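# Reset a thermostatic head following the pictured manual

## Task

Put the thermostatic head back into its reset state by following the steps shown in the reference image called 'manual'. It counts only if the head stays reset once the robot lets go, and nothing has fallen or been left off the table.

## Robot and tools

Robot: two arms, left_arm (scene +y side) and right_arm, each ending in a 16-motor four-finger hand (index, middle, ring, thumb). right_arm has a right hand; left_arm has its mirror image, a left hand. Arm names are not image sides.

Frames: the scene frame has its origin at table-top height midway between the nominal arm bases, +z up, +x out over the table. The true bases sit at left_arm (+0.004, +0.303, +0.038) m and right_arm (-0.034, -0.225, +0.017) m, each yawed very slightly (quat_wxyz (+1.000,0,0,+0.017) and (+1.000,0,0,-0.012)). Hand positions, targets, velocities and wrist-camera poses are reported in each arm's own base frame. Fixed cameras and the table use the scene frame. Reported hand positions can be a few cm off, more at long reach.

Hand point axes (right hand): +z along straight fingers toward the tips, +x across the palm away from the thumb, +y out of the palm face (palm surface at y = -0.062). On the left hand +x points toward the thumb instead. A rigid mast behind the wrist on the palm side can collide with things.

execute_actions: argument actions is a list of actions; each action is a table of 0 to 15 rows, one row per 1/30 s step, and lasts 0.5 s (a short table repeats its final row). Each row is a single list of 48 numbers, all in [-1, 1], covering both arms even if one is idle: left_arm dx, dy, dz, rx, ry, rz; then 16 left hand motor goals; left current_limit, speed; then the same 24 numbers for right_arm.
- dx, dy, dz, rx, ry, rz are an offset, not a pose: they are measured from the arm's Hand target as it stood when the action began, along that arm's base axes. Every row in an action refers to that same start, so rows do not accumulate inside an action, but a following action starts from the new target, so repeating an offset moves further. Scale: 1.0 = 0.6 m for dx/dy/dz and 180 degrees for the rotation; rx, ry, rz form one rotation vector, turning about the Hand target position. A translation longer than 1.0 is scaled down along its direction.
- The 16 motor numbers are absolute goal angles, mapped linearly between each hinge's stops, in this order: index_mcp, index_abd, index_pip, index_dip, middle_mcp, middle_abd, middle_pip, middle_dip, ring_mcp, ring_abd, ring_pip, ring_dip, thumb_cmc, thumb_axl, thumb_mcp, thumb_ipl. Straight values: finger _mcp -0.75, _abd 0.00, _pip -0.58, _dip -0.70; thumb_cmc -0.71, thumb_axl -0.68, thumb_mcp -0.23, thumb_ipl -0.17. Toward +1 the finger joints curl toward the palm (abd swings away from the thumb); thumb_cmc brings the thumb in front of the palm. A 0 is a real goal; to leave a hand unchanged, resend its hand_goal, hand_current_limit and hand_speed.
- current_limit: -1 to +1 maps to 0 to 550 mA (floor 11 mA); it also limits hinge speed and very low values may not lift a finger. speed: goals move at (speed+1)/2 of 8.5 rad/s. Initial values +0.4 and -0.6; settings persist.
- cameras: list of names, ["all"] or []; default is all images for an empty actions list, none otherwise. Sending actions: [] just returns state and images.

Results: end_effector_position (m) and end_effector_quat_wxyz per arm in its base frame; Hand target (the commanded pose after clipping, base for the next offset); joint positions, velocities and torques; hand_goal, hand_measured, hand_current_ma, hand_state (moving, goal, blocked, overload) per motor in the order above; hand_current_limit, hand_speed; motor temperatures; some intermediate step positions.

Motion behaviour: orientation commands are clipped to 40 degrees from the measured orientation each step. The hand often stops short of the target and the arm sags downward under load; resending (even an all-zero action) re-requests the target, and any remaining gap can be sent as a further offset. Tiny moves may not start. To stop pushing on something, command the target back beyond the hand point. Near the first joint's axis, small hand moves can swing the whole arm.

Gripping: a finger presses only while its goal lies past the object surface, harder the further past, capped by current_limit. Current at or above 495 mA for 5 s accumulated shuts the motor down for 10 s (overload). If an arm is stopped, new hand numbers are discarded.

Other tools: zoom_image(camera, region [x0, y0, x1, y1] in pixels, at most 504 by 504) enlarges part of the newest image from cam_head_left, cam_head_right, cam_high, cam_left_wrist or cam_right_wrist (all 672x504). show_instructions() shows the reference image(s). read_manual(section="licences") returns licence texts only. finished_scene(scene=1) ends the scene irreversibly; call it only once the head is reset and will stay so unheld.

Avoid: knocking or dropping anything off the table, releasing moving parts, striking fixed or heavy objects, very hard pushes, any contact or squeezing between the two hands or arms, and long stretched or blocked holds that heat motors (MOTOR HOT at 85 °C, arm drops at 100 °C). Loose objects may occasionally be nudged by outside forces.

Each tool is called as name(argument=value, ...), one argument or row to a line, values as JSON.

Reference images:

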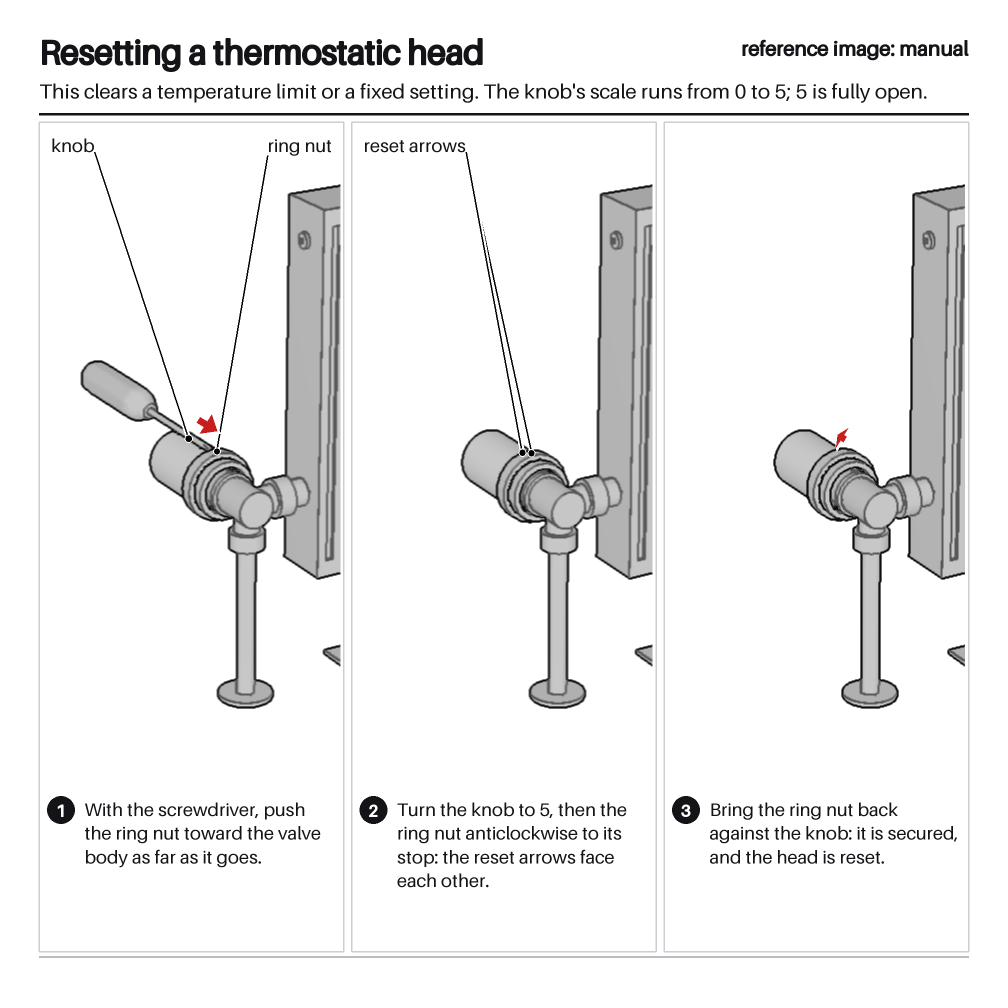

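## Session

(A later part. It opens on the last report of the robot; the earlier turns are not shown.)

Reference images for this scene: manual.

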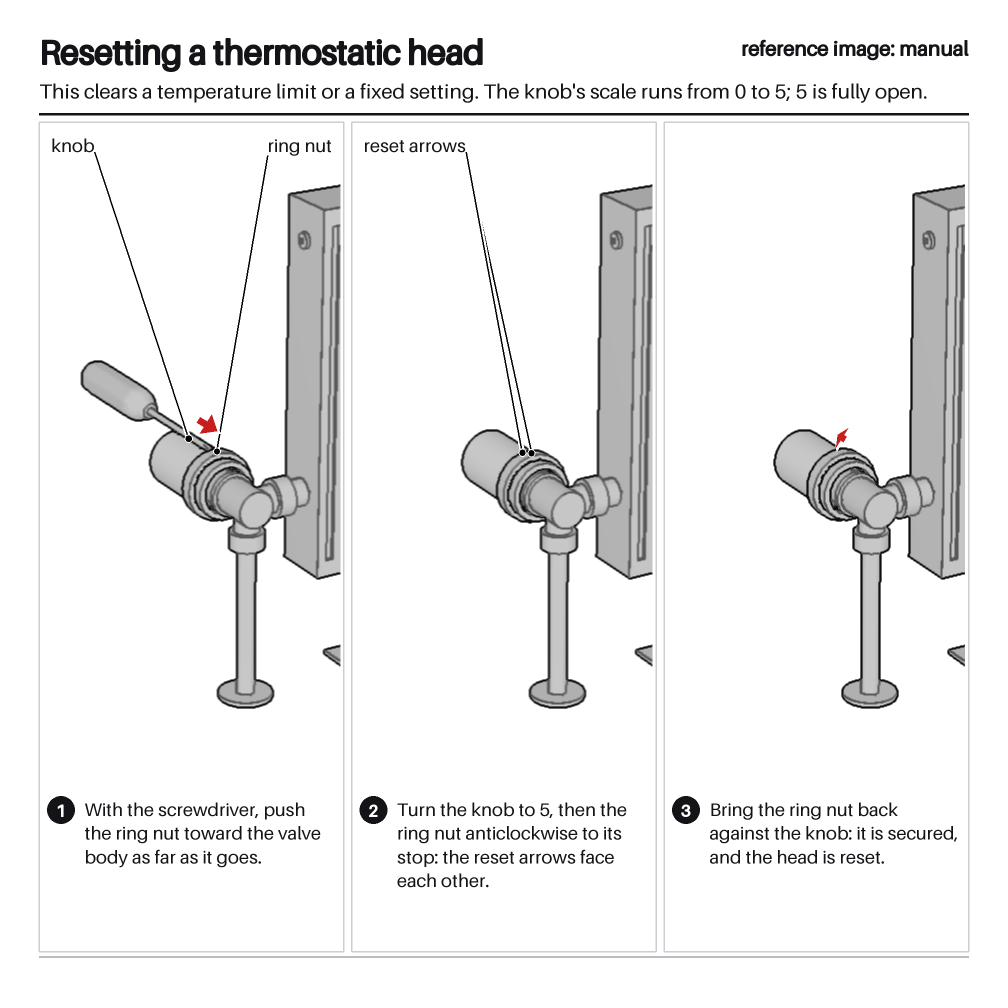

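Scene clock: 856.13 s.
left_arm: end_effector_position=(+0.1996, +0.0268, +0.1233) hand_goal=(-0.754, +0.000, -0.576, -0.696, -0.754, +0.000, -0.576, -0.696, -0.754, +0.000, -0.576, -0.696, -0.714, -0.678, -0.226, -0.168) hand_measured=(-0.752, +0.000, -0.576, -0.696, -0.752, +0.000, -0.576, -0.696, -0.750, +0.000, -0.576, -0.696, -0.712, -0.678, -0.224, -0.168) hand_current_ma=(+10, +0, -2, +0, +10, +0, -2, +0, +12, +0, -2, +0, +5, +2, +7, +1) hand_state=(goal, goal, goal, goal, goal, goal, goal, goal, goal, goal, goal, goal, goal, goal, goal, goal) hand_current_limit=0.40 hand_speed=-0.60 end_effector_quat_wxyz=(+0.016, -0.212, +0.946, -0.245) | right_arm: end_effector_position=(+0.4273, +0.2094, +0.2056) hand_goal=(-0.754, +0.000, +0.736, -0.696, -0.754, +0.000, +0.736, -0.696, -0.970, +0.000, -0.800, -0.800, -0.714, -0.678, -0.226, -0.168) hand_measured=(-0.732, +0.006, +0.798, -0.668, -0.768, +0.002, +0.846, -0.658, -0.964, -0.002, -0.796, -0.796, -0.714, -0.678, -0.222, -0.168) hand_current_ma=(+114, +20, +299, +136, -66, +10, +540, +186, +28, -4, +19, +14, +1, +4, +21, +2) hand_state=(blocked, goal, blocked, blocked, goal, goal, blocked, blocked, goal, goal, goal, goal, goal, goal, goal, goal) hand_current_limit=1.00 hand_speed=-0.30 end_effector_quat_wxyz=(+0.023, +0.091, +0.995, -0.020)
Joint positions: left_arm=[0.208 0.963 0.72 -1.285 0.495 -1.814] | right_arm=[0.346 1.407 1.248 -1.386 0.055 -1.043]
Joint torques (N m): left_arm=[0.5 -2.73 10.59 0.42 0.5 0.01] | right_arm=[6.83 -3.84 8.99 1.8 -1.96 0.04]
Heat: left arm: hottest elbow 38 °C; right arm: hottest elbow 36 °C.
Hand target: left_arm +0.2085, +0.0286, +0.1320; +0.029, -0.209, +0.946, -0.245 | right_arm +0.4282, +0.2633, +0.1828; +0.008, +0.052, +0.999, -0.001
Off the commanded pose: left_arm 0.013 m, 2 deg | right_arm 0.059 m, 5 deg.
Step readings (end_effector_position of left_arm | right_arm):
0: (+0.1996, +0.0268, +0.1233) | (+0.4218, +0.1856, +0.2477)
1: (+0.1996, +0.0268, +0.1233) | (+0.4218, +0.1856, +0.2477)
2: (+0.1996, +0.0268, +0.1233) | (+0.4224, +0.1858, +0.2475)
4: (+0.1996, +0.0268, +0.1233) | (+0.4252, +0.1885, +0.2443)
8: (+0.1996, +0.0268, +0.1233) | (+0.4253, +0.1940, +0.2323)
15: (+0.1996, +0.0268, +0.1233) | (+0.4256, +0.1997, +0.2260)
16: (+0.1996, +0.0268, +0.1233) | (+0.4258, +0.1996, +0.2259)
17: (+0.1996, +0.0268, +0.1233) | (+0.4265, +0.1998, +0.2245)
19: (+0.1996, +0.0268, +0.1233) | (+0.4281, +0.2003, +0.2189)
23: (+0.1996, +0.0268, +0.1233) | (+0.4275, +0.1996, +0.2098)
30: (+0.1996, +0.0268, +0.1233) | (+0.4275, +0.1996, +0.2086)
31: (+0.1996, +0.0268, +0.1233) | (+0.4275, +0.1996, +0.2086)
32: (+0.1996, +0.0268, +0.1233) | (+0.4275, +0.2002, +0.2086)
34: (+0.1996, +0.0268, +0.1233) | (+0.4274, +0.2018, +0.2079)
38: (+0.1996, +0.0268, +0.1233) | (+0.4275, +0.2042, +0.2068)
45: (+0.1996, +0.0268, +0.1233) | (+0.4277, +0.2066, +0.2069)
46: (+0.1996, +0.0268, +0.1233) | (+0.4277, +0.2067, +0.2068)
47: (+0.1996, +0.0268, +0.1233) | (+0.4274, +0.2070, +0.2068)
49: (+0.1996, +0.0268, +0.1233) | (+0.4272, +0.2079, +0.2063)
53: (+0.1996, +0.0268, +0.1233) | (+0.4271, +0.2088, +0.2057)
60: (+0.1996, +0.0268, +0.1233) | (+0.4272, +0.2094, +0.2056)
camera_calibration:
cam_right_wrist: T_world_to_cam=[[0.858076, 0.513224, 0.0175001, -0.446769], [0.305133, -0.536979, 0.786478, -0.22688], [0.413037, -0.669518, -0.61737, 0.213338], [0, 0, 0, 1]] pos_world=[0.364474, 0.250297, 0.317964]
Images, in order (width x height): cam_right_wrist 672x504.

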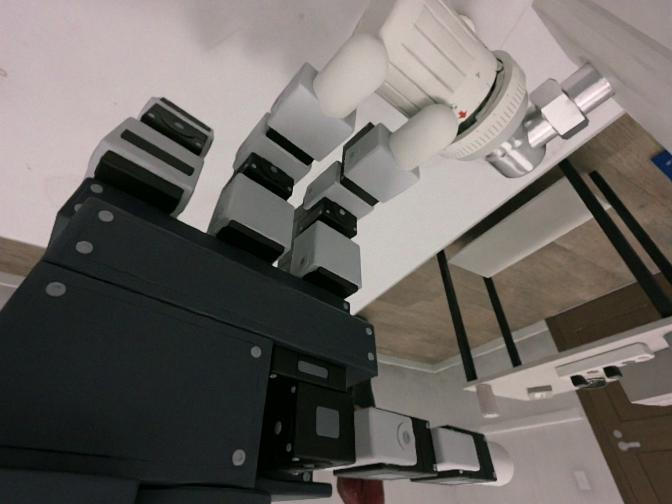

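execute_actions(
  actions=[
    [[0,0,0,0,0,0,-0.754,0,-0.576,-0.696,-0.754,0,-0.576,-0.696,-0.754,0,-0.576,-0.696,-0.714,-0.678,-0.226,-0.168,0.4,-0.6,0,-0.08,0.1,0,0,0,-0.754,0,0.737,-0.696,-0.754,0,0.737,-0.696,-0.97,0,-0.8,-0.8,-0.714,-0.678,-0.226,-0.168,0.6,-0.3]],
    [[0,0,0,0,0,0,-0.754,0,-0.576,-0.696,-0.754,0,-0.576,-0.696,-0.754,0,-0.576,-0.696,-0.714,-0.678,-0.226,-0.168,0.4,-0.6,0,-0.08,0.02,0,0,0,-0.754,0,0.737,-0.696,-0.97,0,-0.8,-0.8,-0.97,0,-0.8,-0.8,-0.714,-0.678,-0.226,-0.168,0.4,-0.3]],
  ],
  cameras=["cam_right_wrist"],
)

zoom_image(
  camera="cam_right_wrist",
  region=[400, 0, 600, 200],
)

Scene clock: 876.23 s.
left_arm: end_effector_position=(+0.1996, +0.0268, +0.1233) hand_goal=(-0.754, +0.000, -0.576, -0.696, -0.754, +0.000, -0.576, -0.696, -0.754, +0.000, -0.576, -0.696, -0.714, -0.678, -0.226, -0.168) hand_measured=(-0.752, +0.000, -0.576, -0.696, -0.752, +0.000, -0.576, -0.696, -0.750, +0.000, -0.576, -0.696, -0.712, -0.678, -0.224, -0.168) hand_current_ma=(+10, +0, -2, +0, +10, +0, -2, +0, +12, +0, -2, +0, +5, +2, +7, +1) hand_state=(goal, goal, goal, goal, goal, goal, goal, goal, goal, goal, goal, goal, goal, goal, goal, goal) hand_current_limit=0.40 hand_speed=-0.60 end_effector_quat_wxyz=(+0.016, -0.212, +0.946, -0.245) | right_arm: end_effector_position=(+0.4168, +0.1643, +0.2279) hand_goal=(-0.754, +0.000, +0.736, -0.696, -0.970, +0.000, -0.800, -0.800, -0.970, +0.000, -0.800, -0.800, -0.714, -0.678, -0.226, -0.168) hand_measured=(-0.754, +0.002, +0.736, -0.694, -0.966, -0.002, -0.794, -0.798, -0.964, +0.000, -0.796, -0.796, -0.714, -0.678, -0.222, -0.168) hand_current_ma=(-5, +11, +1, +9, +20, -12, +31, +10, +28, -3, +16, +14, +2, +4, +22, +2) hand_state=(goal, goal, goal, goal, goal, goal, goal, goal, goal, goal, goal, goal, goal, goal, goal, goal) hand_current_limit=0.40 hand_speed=-0.30 end_effector_quat_wxyz=(-0.017, +0.056, +0.998, -0.009)
Joint positions: left_arm=[0.208 0.963 0.72 -1.285 0.495 -1.814] | right_arm=[0.216 1.396 1.298 -1.511 0.008 -1.243]
Joint torques (N m): left_arm=[2.49 -2.67 10.58 0.46 0.52 0.07] | right_arm=[1.03 -10.81 12.11 -0.46 -0.09 -0.09]
Heat: left arm: hottest elbow 38 °C; right arm: hottest elbow 35 °C.
Hand target: left_arm +0.2085, +0.0286, +0.1320; +0.029, -0.209, +0.946, -0.245 | right_arm +0.4281, +0.1673, +0.2548; +0.008, +0.052, +0.999, -0.001
Off the commanded pose: left_arm 0.013 m, 2 deg | right_arm 0.029 m, 3 deg.
HAND FAULT: one or more motors of the hand drew too much current for too long and shut down. This happened once since the last result. The arm does not stop for it. Each such motor holds nothing for 10 seconds from its own shutdown, also while the arm is stopped by a fault of its own. Then it runs to the goal last written, under the current limit last written. A HAND FAULT can take a little off the scene's score.
Step readings (end_effector_position of left_arm | right_arm):
0: (+0.1996, +0.0268, +0.1233) | (+0.4275, +0.2211, +0.1974)
1: (+0.1996, +0.0268, +0.1233) | (+0.4275, +0.2211, +0.1975)
2: (+0.1996, +0.0268, +0.1233) | (+0.4273, +0.2207, +0.1989)
4: (+0.1996, +0.0268, +0.1233) | (+0.4260, +0.2193, +0.2034)
8: (+0.1996, +0.0268, +0.1233) | (+0.4180, +0.2179, +0.2107)
15: (+0.1996, +0.0268, +0.1233) | (+0.4144, +0.2149, +0.2155)
16: (+0.1996, +0.0268, +0.1233) | (+0.4142, +0.2145, +0.2156)
17: (+0.1996, +0.0268, +0.1233) | (+0.4143, +0.2118, +0.2156)
19: (+0.1996, +0.0268, +0.1233) | (+0.4137, +0.2048, +0.2168)
23: (+0.1996, +0.0268, +0.1233) | (+0.4184, +0.1778, +0.2225)
30: (+0.1996, +0.0268, +0.1233) | (+0.4183, +0.1637, +0.2278)
camera_calibration:
cam_right_wrist: T_world_to_cam=[[0.819853, 0.571484, -0.0353117, -0.39664], [0.403583, -0.533034, 0.743636, -0.297297], [0.406154, -0.623924, -0.667651, 0.208118], [0, 0, 0, 1]] pos_world=[0.360643, 0.198054, 0.346025]
Images, in order (width x height): cam_right_wrist 672x504.

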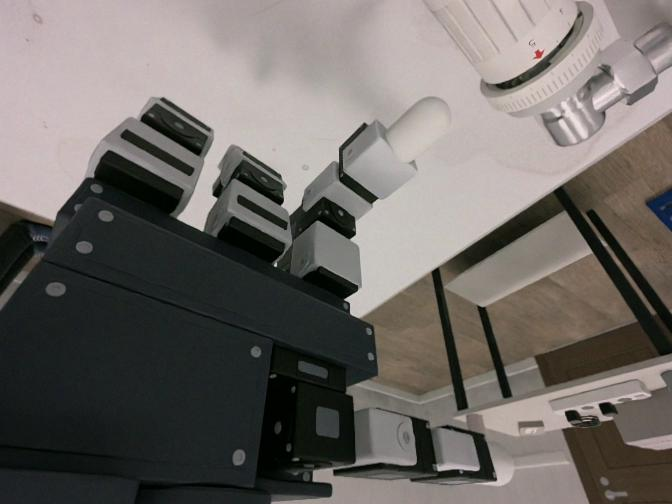

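Scaled by 2.520.

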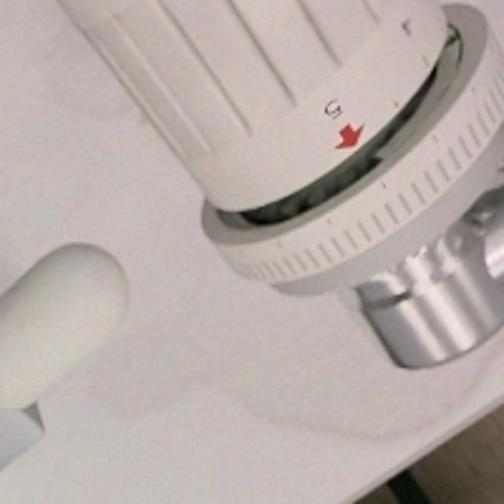

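execute_actions(
  actions=[
    [[0,0,0,0,0,0,-0.754,0,-0.576,-0.696,-0.754,0,-0.576,-0.696,-0.754,0,-0.576,-0.696,-0.714,-0.678,-0.226,-0.168,0.4,-0.6,0.04,0.03,0.01,0,0,0,-0.754,0,0.737,-0.696,-0.97,0,-0.8,-0.8,-0.97,0,-0.8,-0.8,-0.714,-0.678,-0.226,-0.168,0.7,-0.3]],
    [[0,0,0,0,0,0,-0.754,0,-0.576,-0.696,-0.754,0,-0.576,-0.696,-0.754,0,-0.576,-0.696,-0.714,-0.678,-0.226,-0.168,0.4,-0.6,0,0.03,-0.025,0,0,0,-0.754,0,0.737,-0.696,-0.97,0,-0.8,-0.8,-0.97,0,-0.8,-0.8,-0.714,-0.678,-0.226,-0.168,0.7,-0.3]],
  ],
  cameras=["cam_right_wrist"],
)

zoom_image(
  camera="cam_right_wrist",
  region=[350, 0, 550, 200],
)

Scene clock: 896.10 s.
left_arm: end_effector_position=(+0.1996, +0.0268, +0.1233) hand_goal=(-0.754, +0.000, -0.576, -0.696, -0.754, +0.000, -0.576, -0.696, -0.754, +0.000, -0.576, -0.696, -0.714, -0.678, -0.226, -0.168) hand_measured=(-0.752, +0.000, -0.576, -0.696, -0.752, +0.000, -0.576, -0.696, -0.750, +0.000, -0.576, -0.696, -0.712, -0.678, -0.224, -0.168) hand_current_ma=(+10, +0, -2, +0, +10, +0, -2, +0, +12, +0, -2, +0, +5, +2, +7, +1) hand_state=(goal, goal, goal, goal, goal, goal, goal, goal, goal, goal, goal, goal, goal, goal, goal, goal) hand_current_limit=0.40 hand_speed=-0.60 end_effector_quat_wxyz=(+0.016, -0.212, +0.946, -0.245) | right_arm: end_effector_position=(+0.4393, +0.1973, +0.2386) hand_goal=(-0.754, +0.000, +0.736, -0.696, -0.970, +0.000, -0.800, -0.800, -0.970, +0.000, -0.800, -0.800, -0.714, -0.678, -0.226, -0.168) hand_measured=(-0.754, +0.002, +0.736, -0.694, -0.966, -0.002, -0.794, -0.798, -0.964, +0.000, -0.796, -0.796, -0.714, -0.678, -0.222, -0.168) hand_current_ma=(-5, +11, +0, +9, +20, -11, +28, +10, +28, -3, +16, +14, +2, +4, +22, +2) hand_state=(goal, goal, goal, goal, goal, goal, goal, goal, goal, goal, goal, goal, goal, goal, goal, goal) hand_current_limit=0.70 hand_speed=-0.30 end_effector_quat_wxyz=(-0.005, +0.051, +0.999, -0.005)
Joint positions: left_arm=[0.208 0.963 0.72 -1.285 0.495 -1.814] | right_arm=[0.278 1.456 1.385 -1.511 0.006 -1.191]
Joint torques (N m): left_arm=[1.32 -2.73 10.7 0.5 0.48 -0.03] | right_arm=[1.32 -9.47 10.63 0.35 0.01 0.07]
Heat: left arm: hottest elbow 38 °C; right arm: hottest elbow 38 °C.
Hand target: left_arm +0.2085, +0.0286, +0.1320; +0.029, -0.209, +0.946, -0.245 | right_arm +0.4521, +0.2034, +0.2456; +0.008, +0.052, +0.999, -0.001
Off the commanded pose: left_arm 0.013 m, 2 deg | right_arm 0.016 m, 2 deg.
Step readings (end_effector_position of left_arm | right_arm):
0: (+0.1996, +0.0268, +0.1233) | (+0.4167, +0.1644, +0.2279)
1: (+0.1996, +0.0268, +0.1233) | (+0.4169, +0.1644, +0.2280)
2: (+0.1996, +0.0268, +0.1233) | (+0.4174, +0.1646, +0.2292)
4: (+0.1996, +0.0268, +0.1233) | (+0.4206, +0.1666, +0.2337)
8: (+0.1996, +0.0268, +0.1233) | (+0.4347, +0.1730, +0.2459)
15: (+0.1996, +0.0268, +0.1233) | (+0.4387, +0.1777, +0.2460)
16: (+0.1996, +0.0268, +0.1233) | (+0.4388, +0.1779, +0.2453)
17: (+0.1996, +0.0268, +0.1233) | (+0.4388, +0.1788, +0.2446)
19: (+0.1996, +0.0268, +0.1233) | (+0.4390, +0.1814, +0.2432)
23: (+0.1996, +0.0268, +0.1233) | (+0.4391, +0.1914, +0.2404)
30: (+0.1996, +0.0268, +0.1233) | (+0.4390, +0.1975, +0.2386)
camera_calibration:
cam_right_wrist: T_world_to_cam=[[0.81427, 0.580396, -0.0102277, -0.438934], [0.390091, -0.534064, 0.75007, -0.292184], [0.429875, -0.614749, -0.66128, 0.21299], [0, 0, 0, 1]] pos_world=[0.37983, 0.229646, 0.355515]
Images, in order (width x height): cam_right_wrist 672x504.

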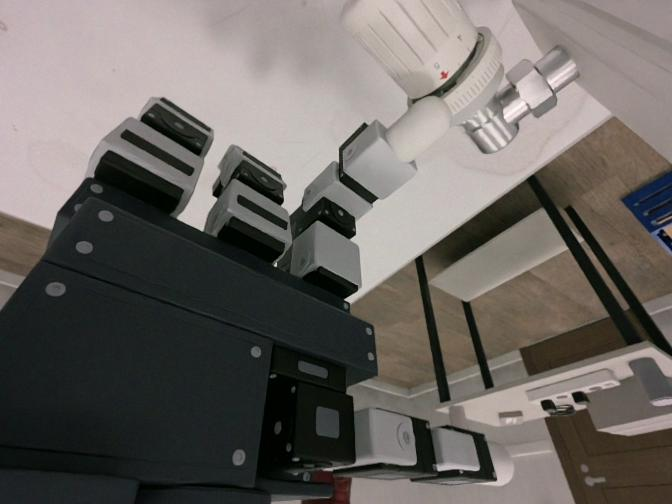

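Scaled by 2.520.

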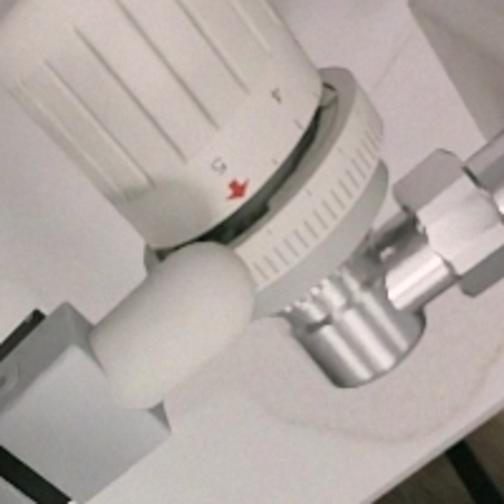

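execute_actions(
  actions=[
    [[0,0,0,0,0,0,-0.754,0,-0.576,-0.696,-0.754,0,-0.576,-0.696,-0.754,0,-0.576,-0.696,-0.714,-0.678,-0.226,-0.168,0.4,-0.6,0.013,0,-0.03,0,0,0,-0.754,0,0.737,-0.696,-0.97,0,-0.8,-0.8,-0.97,0,-0.8,-0.8,-0.714,-0.678,-0.226,-0.168,0.7,-0.3]],
    [[0,0,0,0,0,0,-0.754,0,-0.576,-0.696,-0.754,0,-0.576,-0.696,-0.754,0,-0.576,-0.696,-0.714,-0.678,-0.226,-0.168,0.4,-0.6,0,0,-0.04,0,0,0,-0.754,0,0.737,-0.696,-0.97,0,-0.8,-0.8,-0.97,0,-0.8,-0.8,-0.714,-0.678,-0.226,-0.168,0.7,-0.3]],
  ],
  cameras=["cam_right_wrist"],
)

zoom_image(
  camera="cam_right_wrist",
  region=[350, 0, 550, 200],
)

Scene clock: 914.10 s.
left_arm: end_effector_position=(+0.1996, +0.0268, +0.1233) hand_goal=(-0.754, +0.000, -0.576, -0.696, -0.754, +0.000, -0.576, -0.696, -0.754, +0.000, -0.576, -0.696, -0.714, -0.678, -0.226, -0.168) hand_measured=(-0.752, +0.000, -0.576, -0.696, -0.752, +0.000, -0.576, -0.696, -0.750, +0.000, -0.576, -0.696, -0.712, -0.678, -0.224, -0.168) hand_current_ma=(+10, +0, -2, +0, +10, +0, -2, +0, +12, +0, -2, +0, +5, +2, +7, +1) hand_state=(goal, goal, goal, goal, goal, goal, goal, goal, goal, goal, goal, goal, goal, goal, goal, goal) hand_current_limit=0.40 hand_speed=-0.60 end_effector_quat_wxyz=(+0.016, -0.212, +0.946, -0.245) | right_arm: end_effector_position=(+0.4573, +0.2022, +0.2185) hand_goal=(-0.754, +0.000, +0.736, -0.696, -0.970, +0.000, -0.800, -0.800, -0.970, +0.000, -0.800, -0.800, -0.714, -0.678, -0.226, -0.168) hand_measured=(-0.738, +0.002, +0.764, -0.682, -0.966, -0.002, -0.794, -0.798, -0.964, +0.000, -0.796, -0.796, -0.714, -0.678, -0.222, -0.168) hand_current_ma=(+83, +11, +138, +64, +20, -10, +28, +10, +28, -3, +16, +14, +2, +4, +22, +2) hand_state=(goal, goal, blocked, goal, goal, goal, goal, goal, goal, goal, goal, goal, goal, goal, goal, goal) hand_current_limit=0.70 hand_speed=-0.30 end_effector_quat_wxyz=(+0.015, +0.051, +0.999, +0.001)
Joint positions: left_arm=[0.208 0.963 0.72 -1.285 0.495 -1.814] | right_arm=[0.278 1.483 1.355 -1.412 0.007 -1.191]
Joint torques (N m): left_arm=[1.2 -2.78 10.4 0.38 0.54 0.02] | right_arm=[1.14 -9.41 7.24 0.76 -0.03 0.02]
Heat: left arm: hottest elbow 38 °C; right arm: hottest elbow 37 °C.
Hand target: left_arm +0.2085, +0.0286, +0.1320; +0.029, -0.209, +0.946, -0.245 | right_arm +0.4600, +0.2034, +0.2038; +0.008, +0.052, +0.999, -0.001
Off the commanded pose: left_arm 0.013 m, 2 deg | right_arm 0.015 m, 1 deg.
Step readings (end_effector_position of left_arm | right_arm):
0: (+0.1996, +0.0268, +0.1233) | (+0.4394, +0.1973, +0.2386)
1: (+0.1996, +0.0268, +0.1233) | (+0.4395, +0.1973, +0.2386)
2: (+0.1996, +0.0268, +0.1233) | (+0.4403, +0.1976, +0.2384)
4: (+0.1996, +0.0268, +0.1233) | (+0.4440, +0.1986, +0.2378)
8: (+0.1996, +0.0268, +0.1233) | (+0.4502, +0.2004, +0.2331)
15: (+0.1996, +0.0268, +0.1233) | (+0.4527, +0.2011, +0.2286)
16: (+0.1996, +0.0268, +0.1233) | (+0.4529, +0.2011, +0.2286)
17: (+0.1996, +0.0268, +0.1233) | (+0.4537, +0.2014, +0.2287)
19: (+0.1996, +0.0268, +0.1233) | (+0.4567, +0.2023, +0.2267)
23: (+0.1996, +0.0268, +0.1233) | (+0.4573, +0.2023, +0.2201)
30: (+0.1996, +0.0268, +0.1233) | (+0.4572, +0.2022, +0.2184)
camera_calibration:
cam_right_wrist: T_world_to_cam=[[0.814094, 0.579991, 0.0293465, -0.465073], [0.35891, -0.542218, 0.759726, -0.267676], [0.456547, -0.607955, -0.649581, 0.17887], [0, 0, 0, 1]] pos_world=[0.393022, 0.233344, 0.333199]
Images, in order (width x height): cam_right_wrist 672x504.

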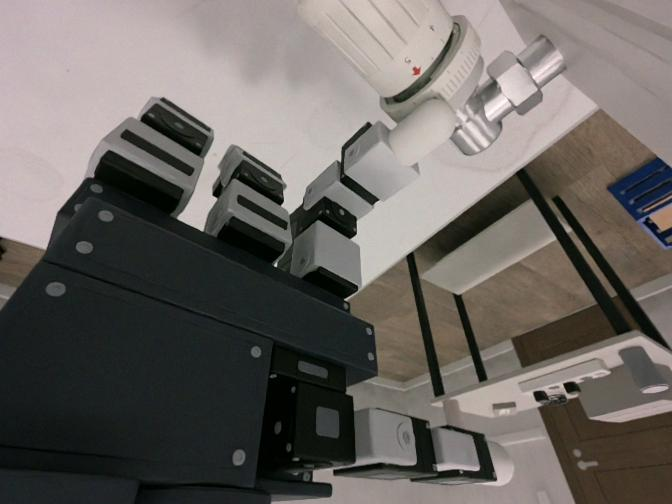

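Scaled by 2.520.

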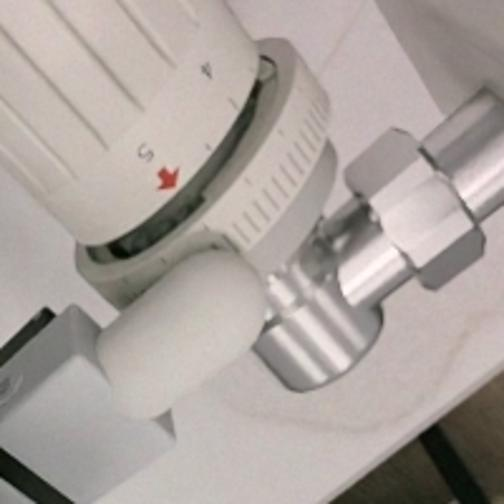

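execute_actions(
  actions=[
    [[0,0,0,0,0,0,-0.754,0,-0.576,-0.696,-0.754,0,-0.576,-0.696,-0.754,0,-0.576,-0.696,-0.714,-0.678,-0.226,-0.168,0.4,-0.6,-0.018,0,0.05,0,0,0,-0.754,0,0.737,-0.696,-0.97,0,-0.8,-0.8,-0.97,0,-0.8,-0.8,-0.714,-0.678,-0.226,-0.168,0.7,-0.3]],
    [[0,0,0,0,0,0,-0.754,0,-0.576,-0.696,-0.754,0,-0.576,-0.696,-0.754,0,-0.576,-0.696,-0.714,-0.678,-0.226,-0.168,0.4,-0.6,0,0,-0.06,0,0,0,-0.754,0,0.737,-0.696,-0.97,0,-0.8,-0.8,-0.97,0,-0.8,-0.8,-0.714,-0.678,-0.226,-0.168,0.7,-0.3]],
  ],
  cameras=["cam_right_wrist"],
)

zoom_image(
  camera="cam_right_wrist",
  region=[350, 0, 550, 200],
)

Scene clock: 927.53 s.
left_arm: end_effector_position=(+0.1996, +0.0268, +0.1233) hand_goal=(-0.754, +0.000, -0.576, -0.696, -0.754, +0.000, -0.576, -0.696, -0.754, +0.000, -0.576, -0.696, -0.714, -0.678, -0.226, -0.168) hand_measured=(-0.752, +0.000, -0.576, -0.696, -0.752, +0.000, -0.576, -0.696, -0.750, +0.000, -0.576, -0.696, -0.712, -0.678, -0.224, -0.168) hand_current_ma=(+10, +0, -2, +0, +10, +0, -2, +0, +12, +0, -2, +0, +5, +2, +7, +1) hand_state=(goal, goal, goal, goal, goal, goal, goal, goal, goal, goal, goal, goal, goal, goal, goal, goal) hand_current_limit=0.40 hand_speed=-0.60 end_effector_quat_wxyz=(+0.016, -0.212, +0.946, -0.245) | right_arm: end_effector_position=(+0.4499, +0.1994, +0.2105) hand_goal=(-0.754, +0.000, +0.736, -0.696, -0.970, +0.000, -0.800, -0.800, -0.970, +0.000, -0.800, -0.800, -0.714, -0.678, -0.226, -0.168) hand_measured=(-0.722, +0.002, +0.798, -0.666, -0.966, -0.002, -0.794, -0.798, -0.964, +0.000, -0.796, -0.796, -0.714, -0.678, -0.222, -0.168) hand_current_ma=(+167, +12, +301, +143, +20, -9, +28, +10, +28, -3, +16, +14, +3, +4, +22, +2) hand_state=(blocked, goal, blocked, blocked, goal, goal, goal, goal, goal, goal, goal, goal, goal, goal, goal, goal) hand_current_limit=0.70 hand_speed=-0.30 end_effector_quat_wxyz=(+0.012, +0.055, +0.998, +0.000)
Joint positions: left_arm=[0.208 0.963 0.72 -1.285 0.495 -1.814] | right_arm=[0.278 1.469 1.319 -1.399 0.009 -1.182]
Joint torques (N m): left_arm=[0.91 -2.26 10.36 0.5 0.48 0.01] | right_arm=[1.67 -9.99 6.76 0.96 -0.09 0]
Heat: left arm: hottest elbow 39 °C; right arm: hottest elbow 36 °C.
Hand target: left_arm +0.2085, +0.0286, +0.1320; +0.029, -0.209, +0.946, -0.245 | right_arm +0.4492, +0.2034, +0.1977; +0.008, +0.052, +0.999, -0.001
Off the commanded pose: left_arm 0.013 m, 2 deg | right_arm 0.013 m, 1 deg.
Step readings (end_effector_position of left_arm | right_arm):
0: (+0.1996, +0.0268, +0.1233) | (+0.4573, +0.2022, +0.2185)
1: (+0.1996, +0.0268, +0.1233) | (+0.4573, +0.2022, +0.2185)
2: (+0.1996, +0.0268, +0.1233) | (+0.4570, +0.2021, +0.2184)
4: (+0.1996, +0.0268, +0.1233) | (+0.4554, +0.2015, +0.2179)
8: (+0.1996, +0.0268, +0.1233) | (+0.4524, +0.2004, +0.2177)
15: (+0.1996, +0.0268, +0.1233) | (+0.4489, +0.1993, +0.2176)
16: (+0.1996, +0.0268, +0.1233) | (+0.4489, +0.1993, +0.2176)
17: (+0.1996, +0.0268, +0.1233) | (+0.4497, +0.1995, +0.2178)
19: (+0.1996, +0.0268, +0.1233) | (+0.4509, +0.1999, +0.2165)
23: (+0.1996, +0.0268, +0.1233) | (+0.4501, +0.1995, +0.2121)
30: (+0.1996, +0.0268, +0.1233) | (+0.4499, +0.1993, +0.2104)
camera_calibration:
cam_right_wrist: T_world_to_cam=[[0.819157, 0.573142, 0.0221326, -0.45651], [0.359262, -0.542788, 0.759152, -0.260431], [0.447115, -0.613914, -0.650537, 0.180911], [0, 0, 0, 1]] pos_world=[0.386629, 0.23135, 0.3255]
Images, in order (width x height): cam_right_wrist 672x504.

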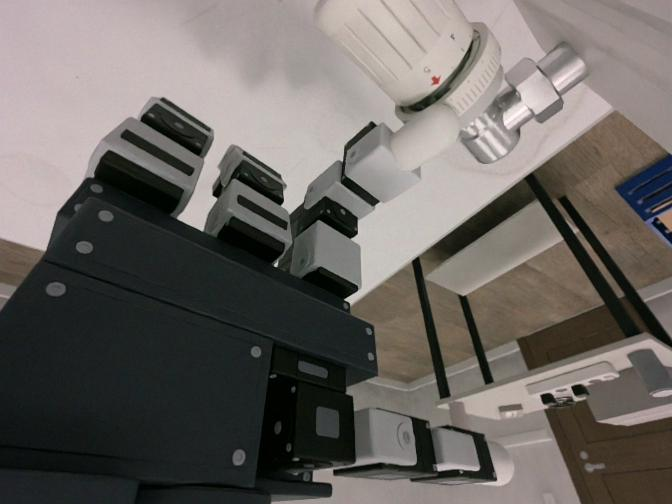

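Scaled by 2.520.

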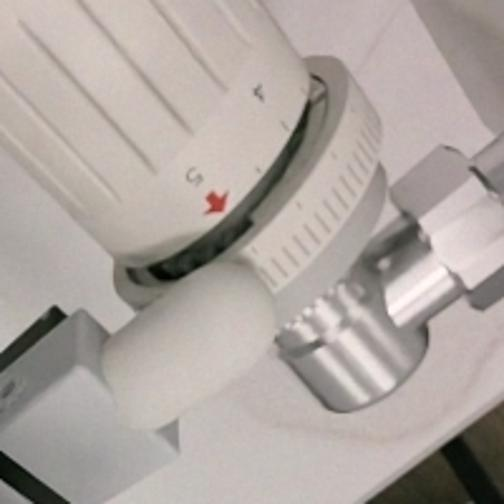

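execute_actions(
  actions=[
    [[0,0,0,0,0,0,-0.754,0,-0.576,-0.696,-0.754,0,-0.576,-0.696,-0.754,0,-0.576,-0.696,-0.714,-0.678,-0.226,-0.168,0.4,-0.6,0,0.05,0,0,0,0,-0.754,0,0.737,-0.696,-0.97,0,-0.8,-0.8,-0.97,0,-0.8,-0.8,-0.714,-0.678,-0.226,-0.168,0.7,-0.3]],
    [[0,0,0,0,0,0,-0.754,0,-0.576,-0.696,-0.754,0,-0.576,-0.696,-0.754,0,-0.576,-0.696,-0.714,-0.678,-0.226,-0.168,0.4,-0.6,0,0.033,0,0,0,0,-0.754,0,0.737,-0.696,-0.97,0,-0.8,-0.8,-0.97,0,-0.8,-0.8,-0.714,-0.678,-0.226,-0.168,0.7,-0.3]],
  ],
  cameras=["cam_right_wrist"],
)

zoom_image(
  camera="cam_right_wrist",
  region=[350, 0, 550, 200],
)

Scene clock: 938.20 s.
left_arm: end_effector_position=(+0.1996, +0.0268, +0.1233) hand_goal=(-0.754, +0.000, -0.576, -0.696, -0.754, +0.000, -0.576, -0.696, -0.754, +0.000, -0.576, -0.696, -0.714, -0.678, -0.226, -0.168) hand_measured=(-0.752, +0.000, -0.576, -0.696, -0.752, +0.000, -0.576, -0.696, -0.750, +0.000, -0.576, -0.696, -0.712, -0.678, -0.224, -0.168) hand_current_ma=(+10, +0, -2, +0, +10, +0, -2, +0, +12, +0, -2, +0, +5, +2, +7, +1) hand_state=(goal, goal, goal, goal, goal, goal, goal, goal, goal, goal, goal, goal, goal, goal, goal, goal) hand_current_limit=0.40 hand_speed=-0.60 end_effector_quat_wxyz=(+0.016, -0.212, +0.946, -0.245) | right_arm: end_effector_position=(+0.4504, +0.2156, +0.2093) hand_goal=(-0.754, +0.000, +0.736, -0.696, -0.970, +0.000, -0.800, -0.800, -0.970, +0.000, -0.800, -0.800, -0.714, -0.678, -0.226, -0.168) hand_measured=(-0.730, -0.002, +0.828, -0.660, -0.966, -0.002, -0.794, -0.798, -0.964, +0.000, -0.796, -0.796, -0.714, -0.678, -0.222, -0.168) hand_current_ma=(+117, -9, +449, +171, +21, -9, +28, +10, +28, -3, +16, +14, +2, +4, +22, +2) hand_state=(blocked, goal, blocked, blocked, goal, goal, goal, goal, goal, goal, goal, goal, goal, goal, goal, goal) hand_current_limit=0.70 hand_speed=-0.30 end_effector_quat_wxyz=(+0.019, +0.088, +0.996, -0.011)
Joint positions: left_arm=[0.208 0.963 0.72 -1.285 0.495 -1.814] | right_arm=[0.333 1.469 1.319 -1.396 0.036 -1.063]
Joint torques (N m): left_arm=[1.2 -1.61 10.55 0.28 0.49 0.02] | right_arm=[5.07 -6.77 9.77 0.59 -1.16 -0.17]
Heat: left arm: hottest elbow 39 °C; right arm: hottest elbow 35 °C.
Hand target: left_arm +0.2085, +0.0286, +0.1320; +0.029, -0.209, +0.946, -0.245 | right_arm +0.4493, +0.2532, +0.1978; +0.008, +0.052, +0.999, -0.001
Off the commanded pose: left_arm 0.013 m, 2 deg | right_arm 0.039 m, 4 deg.
Step readings (end_effector_position of left_arm | right_arm):
0: (+0.1996, +0.0268, +0.1233) | (+0.4499, +0.1994, +0.2105)
1: (+0.1996, +0.0268, +0.1233) | (+0.4499, +0.1993, +0.2105)
2: (+0.1996, +0.0268, +0.1233) | (+0.4500, +0.1995, +0.2105)
4: (+0.1996, +0.0268, +0.1233) | (+0.4500, +0.2011, +0.2102)
8: (+0.1996, +0.0268, +0.1233) | (+0.4496, +0.2087, +0.2103)
15: (+0.1996, +0.0268, +0.1233) | (+0.4503, +0.2117, +0.2103)
16: (+0.1996, +0.0268, +0.1233) | (+0.4503, +0.2119, +0.2103)
17: (+0.1996, +0.0268, +0.1233) | (+0.4502, +0.2124, +0.2103)
19: (+0.1996, +0.0268, +0.1233) | (+0.4502, +0.2135, +0.2099)
23: (+0.1996, +0.0268, +0.1233) | (+0.4501, +0.2151, +0.2094)
30: (+0.1996, +0.0268, +0.1233) | (+0.4504, +0.2156, +0.2093)
camera_calibration:
cam_right_wrist: T_world_to_cam=[[0.854633, 0.518804, 0.0210886, -0.470254], [0.313714, -0.548297, 0.775212, -0.232562], [0.413746, -0.655906, -0.631349, 0.20999], [0, 0, 0, 1]] pos_world=[0.38797, 0.25419, 0.322779]
Images, in order (width x height): cam_right_wrist 672x504.

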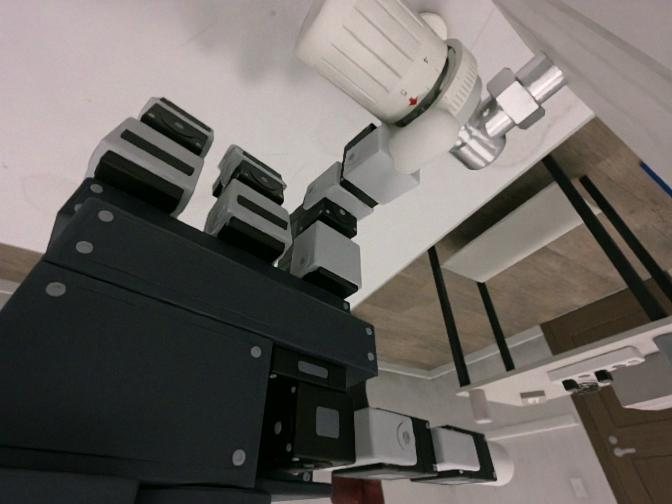

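Scaled by 2.520.

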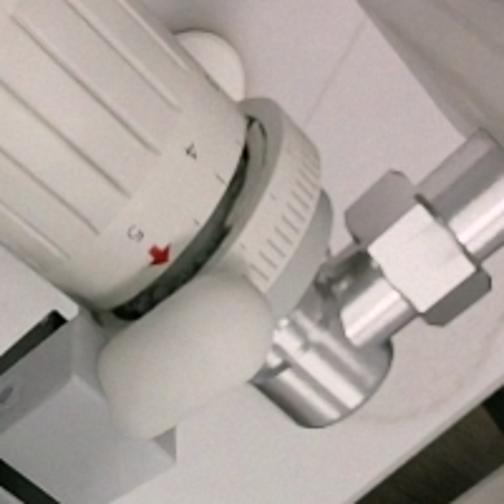

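execute_actions(
  actions=[
    [[0,0,0,0,0,0,-0.754,0,-0.576,-0.696,-0.754,0,-0.576,-0.696,-0.754,0,-0.576,-0.696,-0.714,-0.678,-0.226,-0.168,0.4,-0.6,0,0.03,0,0,0,0,-0.754,0,0.737,-0.696,-0.97,0,-0.8,-0.8,-0.97,0,-0.8,-0.8,-0.714,-0.678,-0.226,-0.168,0.7,-0.3]],
    [[0,0,0,0,0,0,-0.754,0,-0.576,-0.696,-0.754,0,-0.576,-0.696,-0.754,0,-0.576,-0.696,-0.714,-0.678,-0.226,-0.168,0.4,-0.6,0,-0.06,0.11,0,0,0,-0.754,0,0.737,-0.696,-0.97,0,-0.8,-0.8,-0.97,0,-0.8,-0.8,-0.714,-0.678,-0.226,-0.168,0.6,-0.3]],
    [[0,0,0,0,0,0,-0.754,0,-0.576,-0.696,-0.754,0,-0.576,-0.696,-0.754,0,-0.576,-0.696,-0.714,-0.678,-0.226,-0.168,0.4,-0.6,0,-0.08,0,0,0,0,-0.754,0,0.737,-0.696,-0.97,0,-0.8,-0.8,-0.97,0,-0.8,-0.8,-0.714,-0.678,-0.226,-0.168,0.6,-0.3]],
  ],
  cameras=["cam_right_wrist"],
)

zoom_image(
  camera="cam_right_wrist",
  region=[370, 0, 570, 200],
)

Scene clock: 953.37 s.
left_arm: end_effector_position=(+0.1996, +0.0268, +0.1233) hand_goal=(-0.754, +0.000, -0.576, -0.696, -0.754, +0.000, -0.576, -0.696, -0.754, +0.000, -0.576, -0.696, -0.714, -0.678, -0.226, -0.168) hand_measured=(-0.752, +0.000, -0.576, -0.696, -0.752, +0.000, -0.576, -0.696, -0.750, +0.000, -0.576, -0.696, -0.712, -0.678, -0.224, -0.168) hand_current_ma=(+10, +0, -2, +0, +10, +0, -2, +0, +12, +0, -2, +0, +5, +2, +7, +1) hand_state=(goal, goal, goal, goal, goal, goal, goal, goal, goal, goal, goal, goal, goal, goal, goal, goal) hand_current_limit=0.40 hand_speed=-0.60 end_effector_quat_wxyz=(+0.016, -0.212, +0.946, -0.245) | right_arm: end_effector_position=(+0.4495, +0.1863, +0.2472) hand_goal=(-0.754, +0.000, +0.736, -0.696, -0.970, +0.000, -0.800, -0.800, -0.970, +0.000, -0.800, -0.800, -0.714, -0.678, -0.226, -0.168) hand_measured=(-0.756, -0.004, +0.736, -0.694, -0.966, -0.002, -0.794, -0.798, -0.964, +0.000, -0.796, -0.796, -0.714, -0.678, -0.222, -0.168) hand_current_ma=(-12, -12, +1, +9, +24, -9, +27, +10, +28, -3, +16, +14, +3, +4, +22, +2) hand_state=(goal, goal, goal, goal, goal, goal, goal, goal, goal, goal, goal, goal, goal, goal, goal, goal) hand_current_limit=0.60 hand_speed=-0.30 end_effector_quat_wxyz=(-0.005, +0.056, +0.998, -0.006)
Joint positions: left_arm=[0.208 0.963 0.72 -1.285 0.495 -1.814] | right_arm=[0.249 1.472 1.424 -1.537 0.008 -1.208]
Joint torques (N m): left_arm=[2.08 -2.08 10.4 0.39 0.52 0.02] | right_arm=[1.26 -12.86 9.62 -0.4 -0.06 -0.1]
Heat: left arm: hottest elbow 39 °C; right arm: hottest elbow 36 °C.
Hand target: left_arm +0.2085, +0.0286, +0.1320; +0.029, -0.209, +0.946, -0.245 | right_arm +0.4491, +0.1873, +0.2636; +0.008, +0.052, +0.999, -0.001
Off the commanded pose: left_arm 0.013 m, 2 deg | right_arm 0.016 m, 2 deg.
Step readings (end_effector_position of left_arm | right_arm):
0: (+0.1996, +0.0268, +0.1233) | (+0.4503, +0.2156, +0.2093)
1: (+0.1996, +0.0268, +0.1233) | (+0.4503, +0.2157, +0.2093)
2: (+0.1996, +0.0268, +0.1233) | (+0.4504, +0.2161, +0.2096)
4: (+0.1996, +0.0268, +0.1233) | (+0.4503, +0.2181, +0.2106)
8: (+0.1996, +0.0268, +0.1233) | (+0.4508, +0.2225, +0.2137)
15: (+0.1996, +0.0268, +0.1233) | (+0.4512, +0.2234, +0.2144)
16: (+0.1996, +0.0268, +0.1233) | (+0.4511, +0.2234, +0.2148)
17: (+0.1996, +0.0268, +0.1233) | (+0.4508, +0.2234, +0.2173)
19: (+0.1996, +0.0268, +0.1233) | (+0.4496, +0.2252, +0.2242)
23: (+0.1996, +0.0268, +0.1233) | (+0.4411, +0.2295, +0.2377)
30: (+0.1996, +0.0268, +0.1233) | (+0.4373, +0.2305, +0.2463)
31: (+0.1996, +0.0268, +0.1233) | (+0.4368, +0.2303, +0.2462)
32: (+0.1996, +0.0268, +0.1233) | (+0.4371, +0.2283, +0.2462)
34: (+0.1996, +0.0268, +0.1233) | (+0.4381, +0.2234, +0.2463)
38: (+0.1996, +0.0268, +0.1233) | (+0.4465, +0.2006, +0.2465)
45: (+0.1996, +0.0268, +0.1233) | (+0.4505, +0.1856, +0.2471)
camera_calibration:
cam_right_wrist: T_world_to_cam=[[0.821081, 0.570689, -0.0118425, -0.441509], [0.384425, -0.537518, 0.750528, -0.305412], [0.421952, -0.620796, -0.660733, 0.212072], [0, 0, 0, 1]] pos_world=[0.390438, 0.219453, 0.364115]
Images, in order (width x height): cam_right_wrist 672x504.

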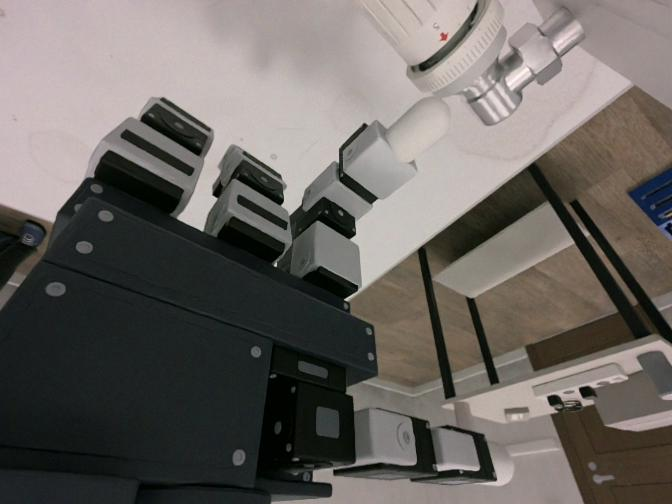

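Scaled by 2.520.

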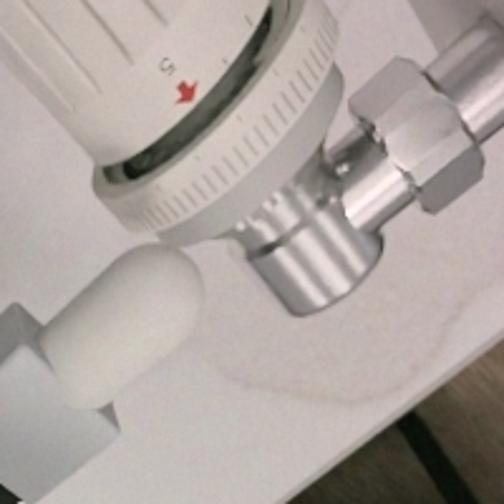

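execute_actions(
  actions=[
    [[0,0,0,0,0,0,-0.754,0,-0.576,-0.696,-0.754,0,-0.576,-0.696,-0.754,0,-0.576,-0.696,-0.714,-0.678,-0.226,-0.168,0.4,-0.6,0,0.02,-0.05,0,0,0,-0.754,0,0.737,-0.696,-0.97,0,-0.8,-0.8,-0.97,0,-0.8,-0.8,-0.714,-0.678,-0.226,-0.168,0.7,-0.3]],
    [[0,0,0,0,0,0,-0.754,0,-0.576,-0.696,-0.754,0,-0.576,-0.696,-0.754,0,-0.576,-0.696,-0.714,-0.678,-0.226,-0.168,0.4,-0.6,0,0,-0.06,0,0,0,-0.754,0,0.737,-0.696,-0.97,0,-0.8,-0.8,-0.97,0,-0.8,-0.8,-0.714,-0.678,-0.226,-0.168,0.7,-0.3]],
    [[0,0,0,0,0,0,-0.754,0,-0.576,-0.696,-0.754,0,-0.576,-0.696,-0.754,0,-0.576,-0.696,-0.714,-0.678,-0.226,-0.168,0.4,-0.6,0,0.05,0,0,0,0,-0.754,0,0.737,-0.696,-0.97,0,-0.8,-0.8,-0.97,0,-0.8,-0.8,-0.714,-0.678,-0.226,-0.168,0.7,-0.3]],
    [[0,0,0,0,0,0,-0.754,0,-0.576,-0.696,-0.754,0,-0.576,-0.696,-0.754,0,-0.576,-0.696,-0.714,-0.678,-0.226,-0.168,0.4,-0.6,0,0.04,0,0,0,0,-0.754,0,0.737,-0.696,-0.97,0,-0.8,-0.8,-0.97,0,-0.8,-0.8,-0.714,-0.678,-0.226,-0.168,0.7,-0.3]],
    [[0,0,0,0,0,0,-0.754,0,-0.576,-0.696,-0.754,0,-0.576,-0.696,-0.754,0,-0.576,-0.696,-0.714,-0.678,-0.226,-0.168,0.4,-0.6,0,0.03,0,0,0,0,-0.754,0,0.737,-0.696,-0.97,0,-0.8,-0.8,-0.97,0,-0.8,-0.8,-0.714,-0.678,-0.226,-0.168,0.7,-0.3]],
    [[0,0,0,0,0,0,-0.754,0,-0.576,-0.696,-0.754,0,-0.576,-0.696,-0.754,0,-0.576,-0.696,-0.714,-0.678,-0.226,-0.168,0.4,-0.6,0,-0.06,0.11,0,0,0,-0.754,0,0.737,-0.696,-0.97,0,-0.8,-0.8,-0.97,0,-0.8,-0.8,-0.714,-0.678,-0.226,-0.168,0.6,-0.3]],
    [[0,0,0,0,0,0,-0.754,0,-0.576,-0.696,-0.754,0,-0.576,-0.696,-0.754,0,-0.576,-0.696,-0.714,-0.678,-0.226,-0.168,0.4,-0.6,0,-0.08,0,0,0,0,-0.754,0,0.737,-0.696,-0.97,0,-0.8,-0.8,-0.97,0,-0.8,-0.8,-0.714,-0.678,-0.226,-0.168,0.6,-0.3]],
  ],
  cameras=["cam_right_wrist"],
)

zoom_image(
  camera="cam_right_wrist",
  region=[370, 0, 570, 200],
)

Scene clock: 994.97 s.
left_arm: end_effector_position=(+0.1996, +0.0268, +0.1233) hand_goal=(-0.754, +0.000, -0.576, -0.696, -0.754, +0.000, -0.576, -0.696, -0.754, +0.000, -0.576, -0.696, -0.714, -0.678, -0.226, -0.168) hand_measured=(-0.752, +0.000, -0.576, -0.696, -0.752, +0.000, -0.576, -0.696, -0.750, +0.000, -0.576, -0.696, -0.712, -0.678, -0.224, -0.168) hand_current_ma=(+10, +0, -2, +0, +10, +0, -2, +0, +12, +0, -2, +0, +5, +2, +7, +1) hand_state=(goal, goal, goal, goal, goal, goal, goal, goal, goal, goal, goal, goal, goal, goal, goal, goal) hand_current_limit=0.40 hand_speed=-0.60 end_effector_quat_wxyz=(+0.016, -0.212, +0.946, -0.245) | right_arm: end_effector_position=(+0.4495, +0.1863, +0.2472) hand_goal=(-0.754, +0.000, +0.736, -0.696, -0.970, +0.000, -0.800, -0.800, -0.970, +0.000, -0.800, -0.800, -0.714, -0.678, -0.226, -0.168) hand_measured=(-0.756, -0.004, +0.736, -0.694, -0.964, -0.002, -0.794, -0.798, -0.964, +0.000, -0.796, -0.796, -0.714, -0.678, -0.222, -0.168) hand_current_ma=(-12, -12, +1, +9, +25, -9, +27, +10, +29, -3, +16, +14, +3, +4, +22, +2) hand_state=(goal, goal, goal, goal, goal, goal, goal, goal, goal, goal, goal, goal, goal, goal, goal, goal) hand_current_limit=0.60 hand_speed=-0.30 end_effector_quat_wxyz=(-0.005, +0.056, +0.998, -0.006)
Joint positions: left_arm=[0.208 0.963 0.72 -1.285 0.495 -1.814] | right_arm=[0.249 1.472 1.424 -1.537 0.008 -1.208]
Joint torques (N m): left_arm=[1.2 -2.61 10.37 0.4 0.52 0.01] | right_arm=[1.14 -12.75 9.62 -0.42 -0.06 -0.1]
Heat: left arm: hottest elbow 39 °C; right arm: hottest elbow 35 °C.
Hand target: left_arm +0.2085, +0.0286, +0.1320; +0.029, -0.209, +0.946, -0.245 | right_arm +0.4491, +0.1873, +0.2637; +0.008, +0.052, +0.999, -0.001
Off the commanded pose: left_arm 0.013 m, 2 deg | right_arm 0.017 m, 2 deg.
Step readings (end_effector_position of left_arm | right_arm):
0: (+0.1996, +0.0268, +0.1233) | (+0.4494, +0.1863, +0.2472)
1: (+0.1996, +0.0268, +0.1233) | (+0.4494, +0.1863, +0.2472)
2: (+0.1996, +0.0268, +0.1233) | (+0.4498, +0.1864, +0.2473)
4: (+0.1996, +0.0268, +0.1233) | (+0.4511, +0.1880, +0.2454)
8: (+0.1996, +0.0268, +0.1233) | (+0.4506, +0.1913, +0.2366)
15: (+0.1996, +0.0268, +0.1233) | (+0.4493, +0.1946, +0.2329)
16: (+0.1996, +0.0268, +0.1233) | (+0.4494, +0.1948, +0.2326)
17: (+0.1996, +0.0268, +0.1233) | (+0.4501, +0.1949, +0.2305)
19: (+0.1996, +0.0268, +0.1233) | (+0.4515, +0.1953, +0.2240)
23: (+0.1996, +0.0268, +0.1233) | (+0.4503, +0.1943, +0.2106)
30: (+0.1996, +0.0268, +0.1233) | (+0.4504, +0.1943, +0.2092)
31: (+0.1996, +0.0268, +0.1233) | (+0.4505, +0.1943, +0.2092)
32: (+0.1996, +0.0268, +0.1233) | (+0.4505, +0.1947, +0.2092)
34: (+0.1996, +0.0268, +0.1233) | (+0.4506, +0.1962, +0.2088)
38: (+0.1996, +0.0268, +0.1233) | (+0.4500, +0.2030, +0.2087)
45: (+0.1996, +0.0268, +0.1233) | (+0.4505, +0.2092, +0.2092)
46: (+0.1996, +0.0268, +0.1233) | (+0.4504, +0.2095, +0.2092)
47: (+0.1996, +0.0268, +0.1233) | (+0.4503, +0.2104, +0.2092)
49: (+0.1996, +0.0268, +0.1233) | (+0.4502, +0.2122, +0.2089)
53: (+0.1996, +0.0268, +0.1233) | (+0.4507, +0.2146, +0.2089)
60: (+0.1996, +0.0268, +0.1233) | (+0.4509, +0.2155, +0.2096)
61: (+0.1996, +0.0268, +0.1233) | (+0.4509, +0.2156, +0.2096)
62: (+0.1996, +0.0268, +0.1233) | (+0.4509, +0.2161, +0.2099)
64: (+0.1996, +0.0268, +0.1233) | (+0.4510, +0.2179, +0.2109)
68: (+0.1996, +0.0268, +0.1233) | (+0.4512, +0.2224, +0.2141)
75: (+0.1996, +0.0268, +0.1233) | (+0.4517, +0.2235, +0.2147)
76: (+0.1996, +0.0268, +0.1233) | (+0.4517, +0.2234, +0.2152)
77: (+0.1996, +0.0268, +0.1233) | (+0.4513, +0.2234, +0.2177)
79: (+0.1996, +0.0268, +0.1233) | (+0.4500, +0.2250, +0.2242)
83: (+0.1996, +0.0268, +0.1233) | (+0.4413, +0.2294, +0.2381)
90: (+0.1996, +0.0268, +0.1233) | (+0.4373, +0.2303, +0.2465)
91: (+0.1996, +0.0268, +0.1233) | (+0.4367, +0.2303, +0.2464)
92: (+0.1996, +0.0268, +0.1233) | (+0.4370, +0.2283, +0.2464)
94: (+0.1996, +0.0268, +0.1233) | (+0.4380, +0.2237, +0.2465)
98: (+0.1996, +0.0268, +0.1233) | (+0.4466, +0.2002, +0.2464)
105: (+0.1996, +0.0268, +0.1233) | (+0.4506, +0.1856, +0.2469)
camera_calibration:
cam_right_wrist: T_world_to_cam=[[0.821081, 0.570689, -0.0118425, -0.441509], [0.384425, -0.537518, 0.750528, -0.305412], [0.421952, -0.620796, -0.660733, 0.212072], [0, 0, 0, 1]] pos_world=[0.390438, 0.219453, 0.364115]
Images, in order (width x height): cam_right_wrist 672x504.

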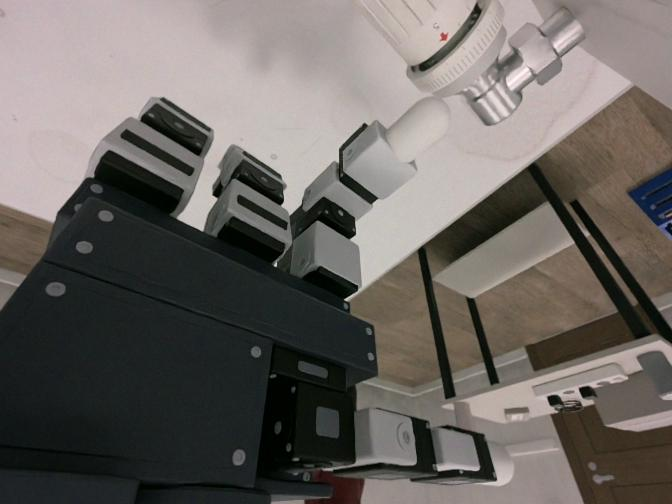

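Scaled by 2.520.

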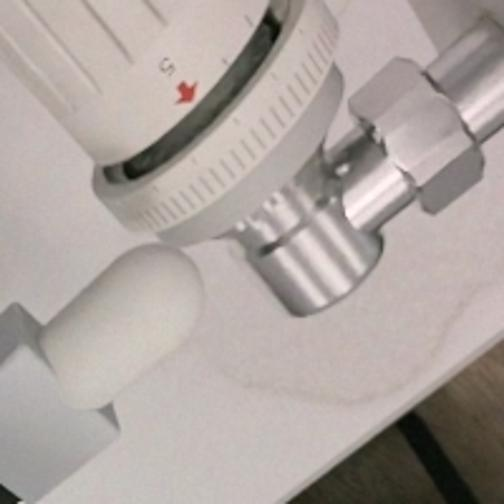

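zoom_image(
  camera="cam_right_wrist",
  region=[395, 0, 515, 100],
)

Scaled by 4.200.

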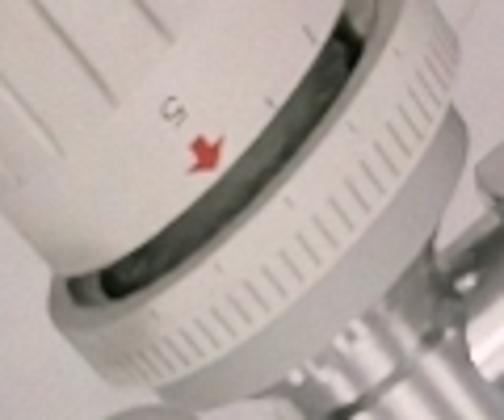

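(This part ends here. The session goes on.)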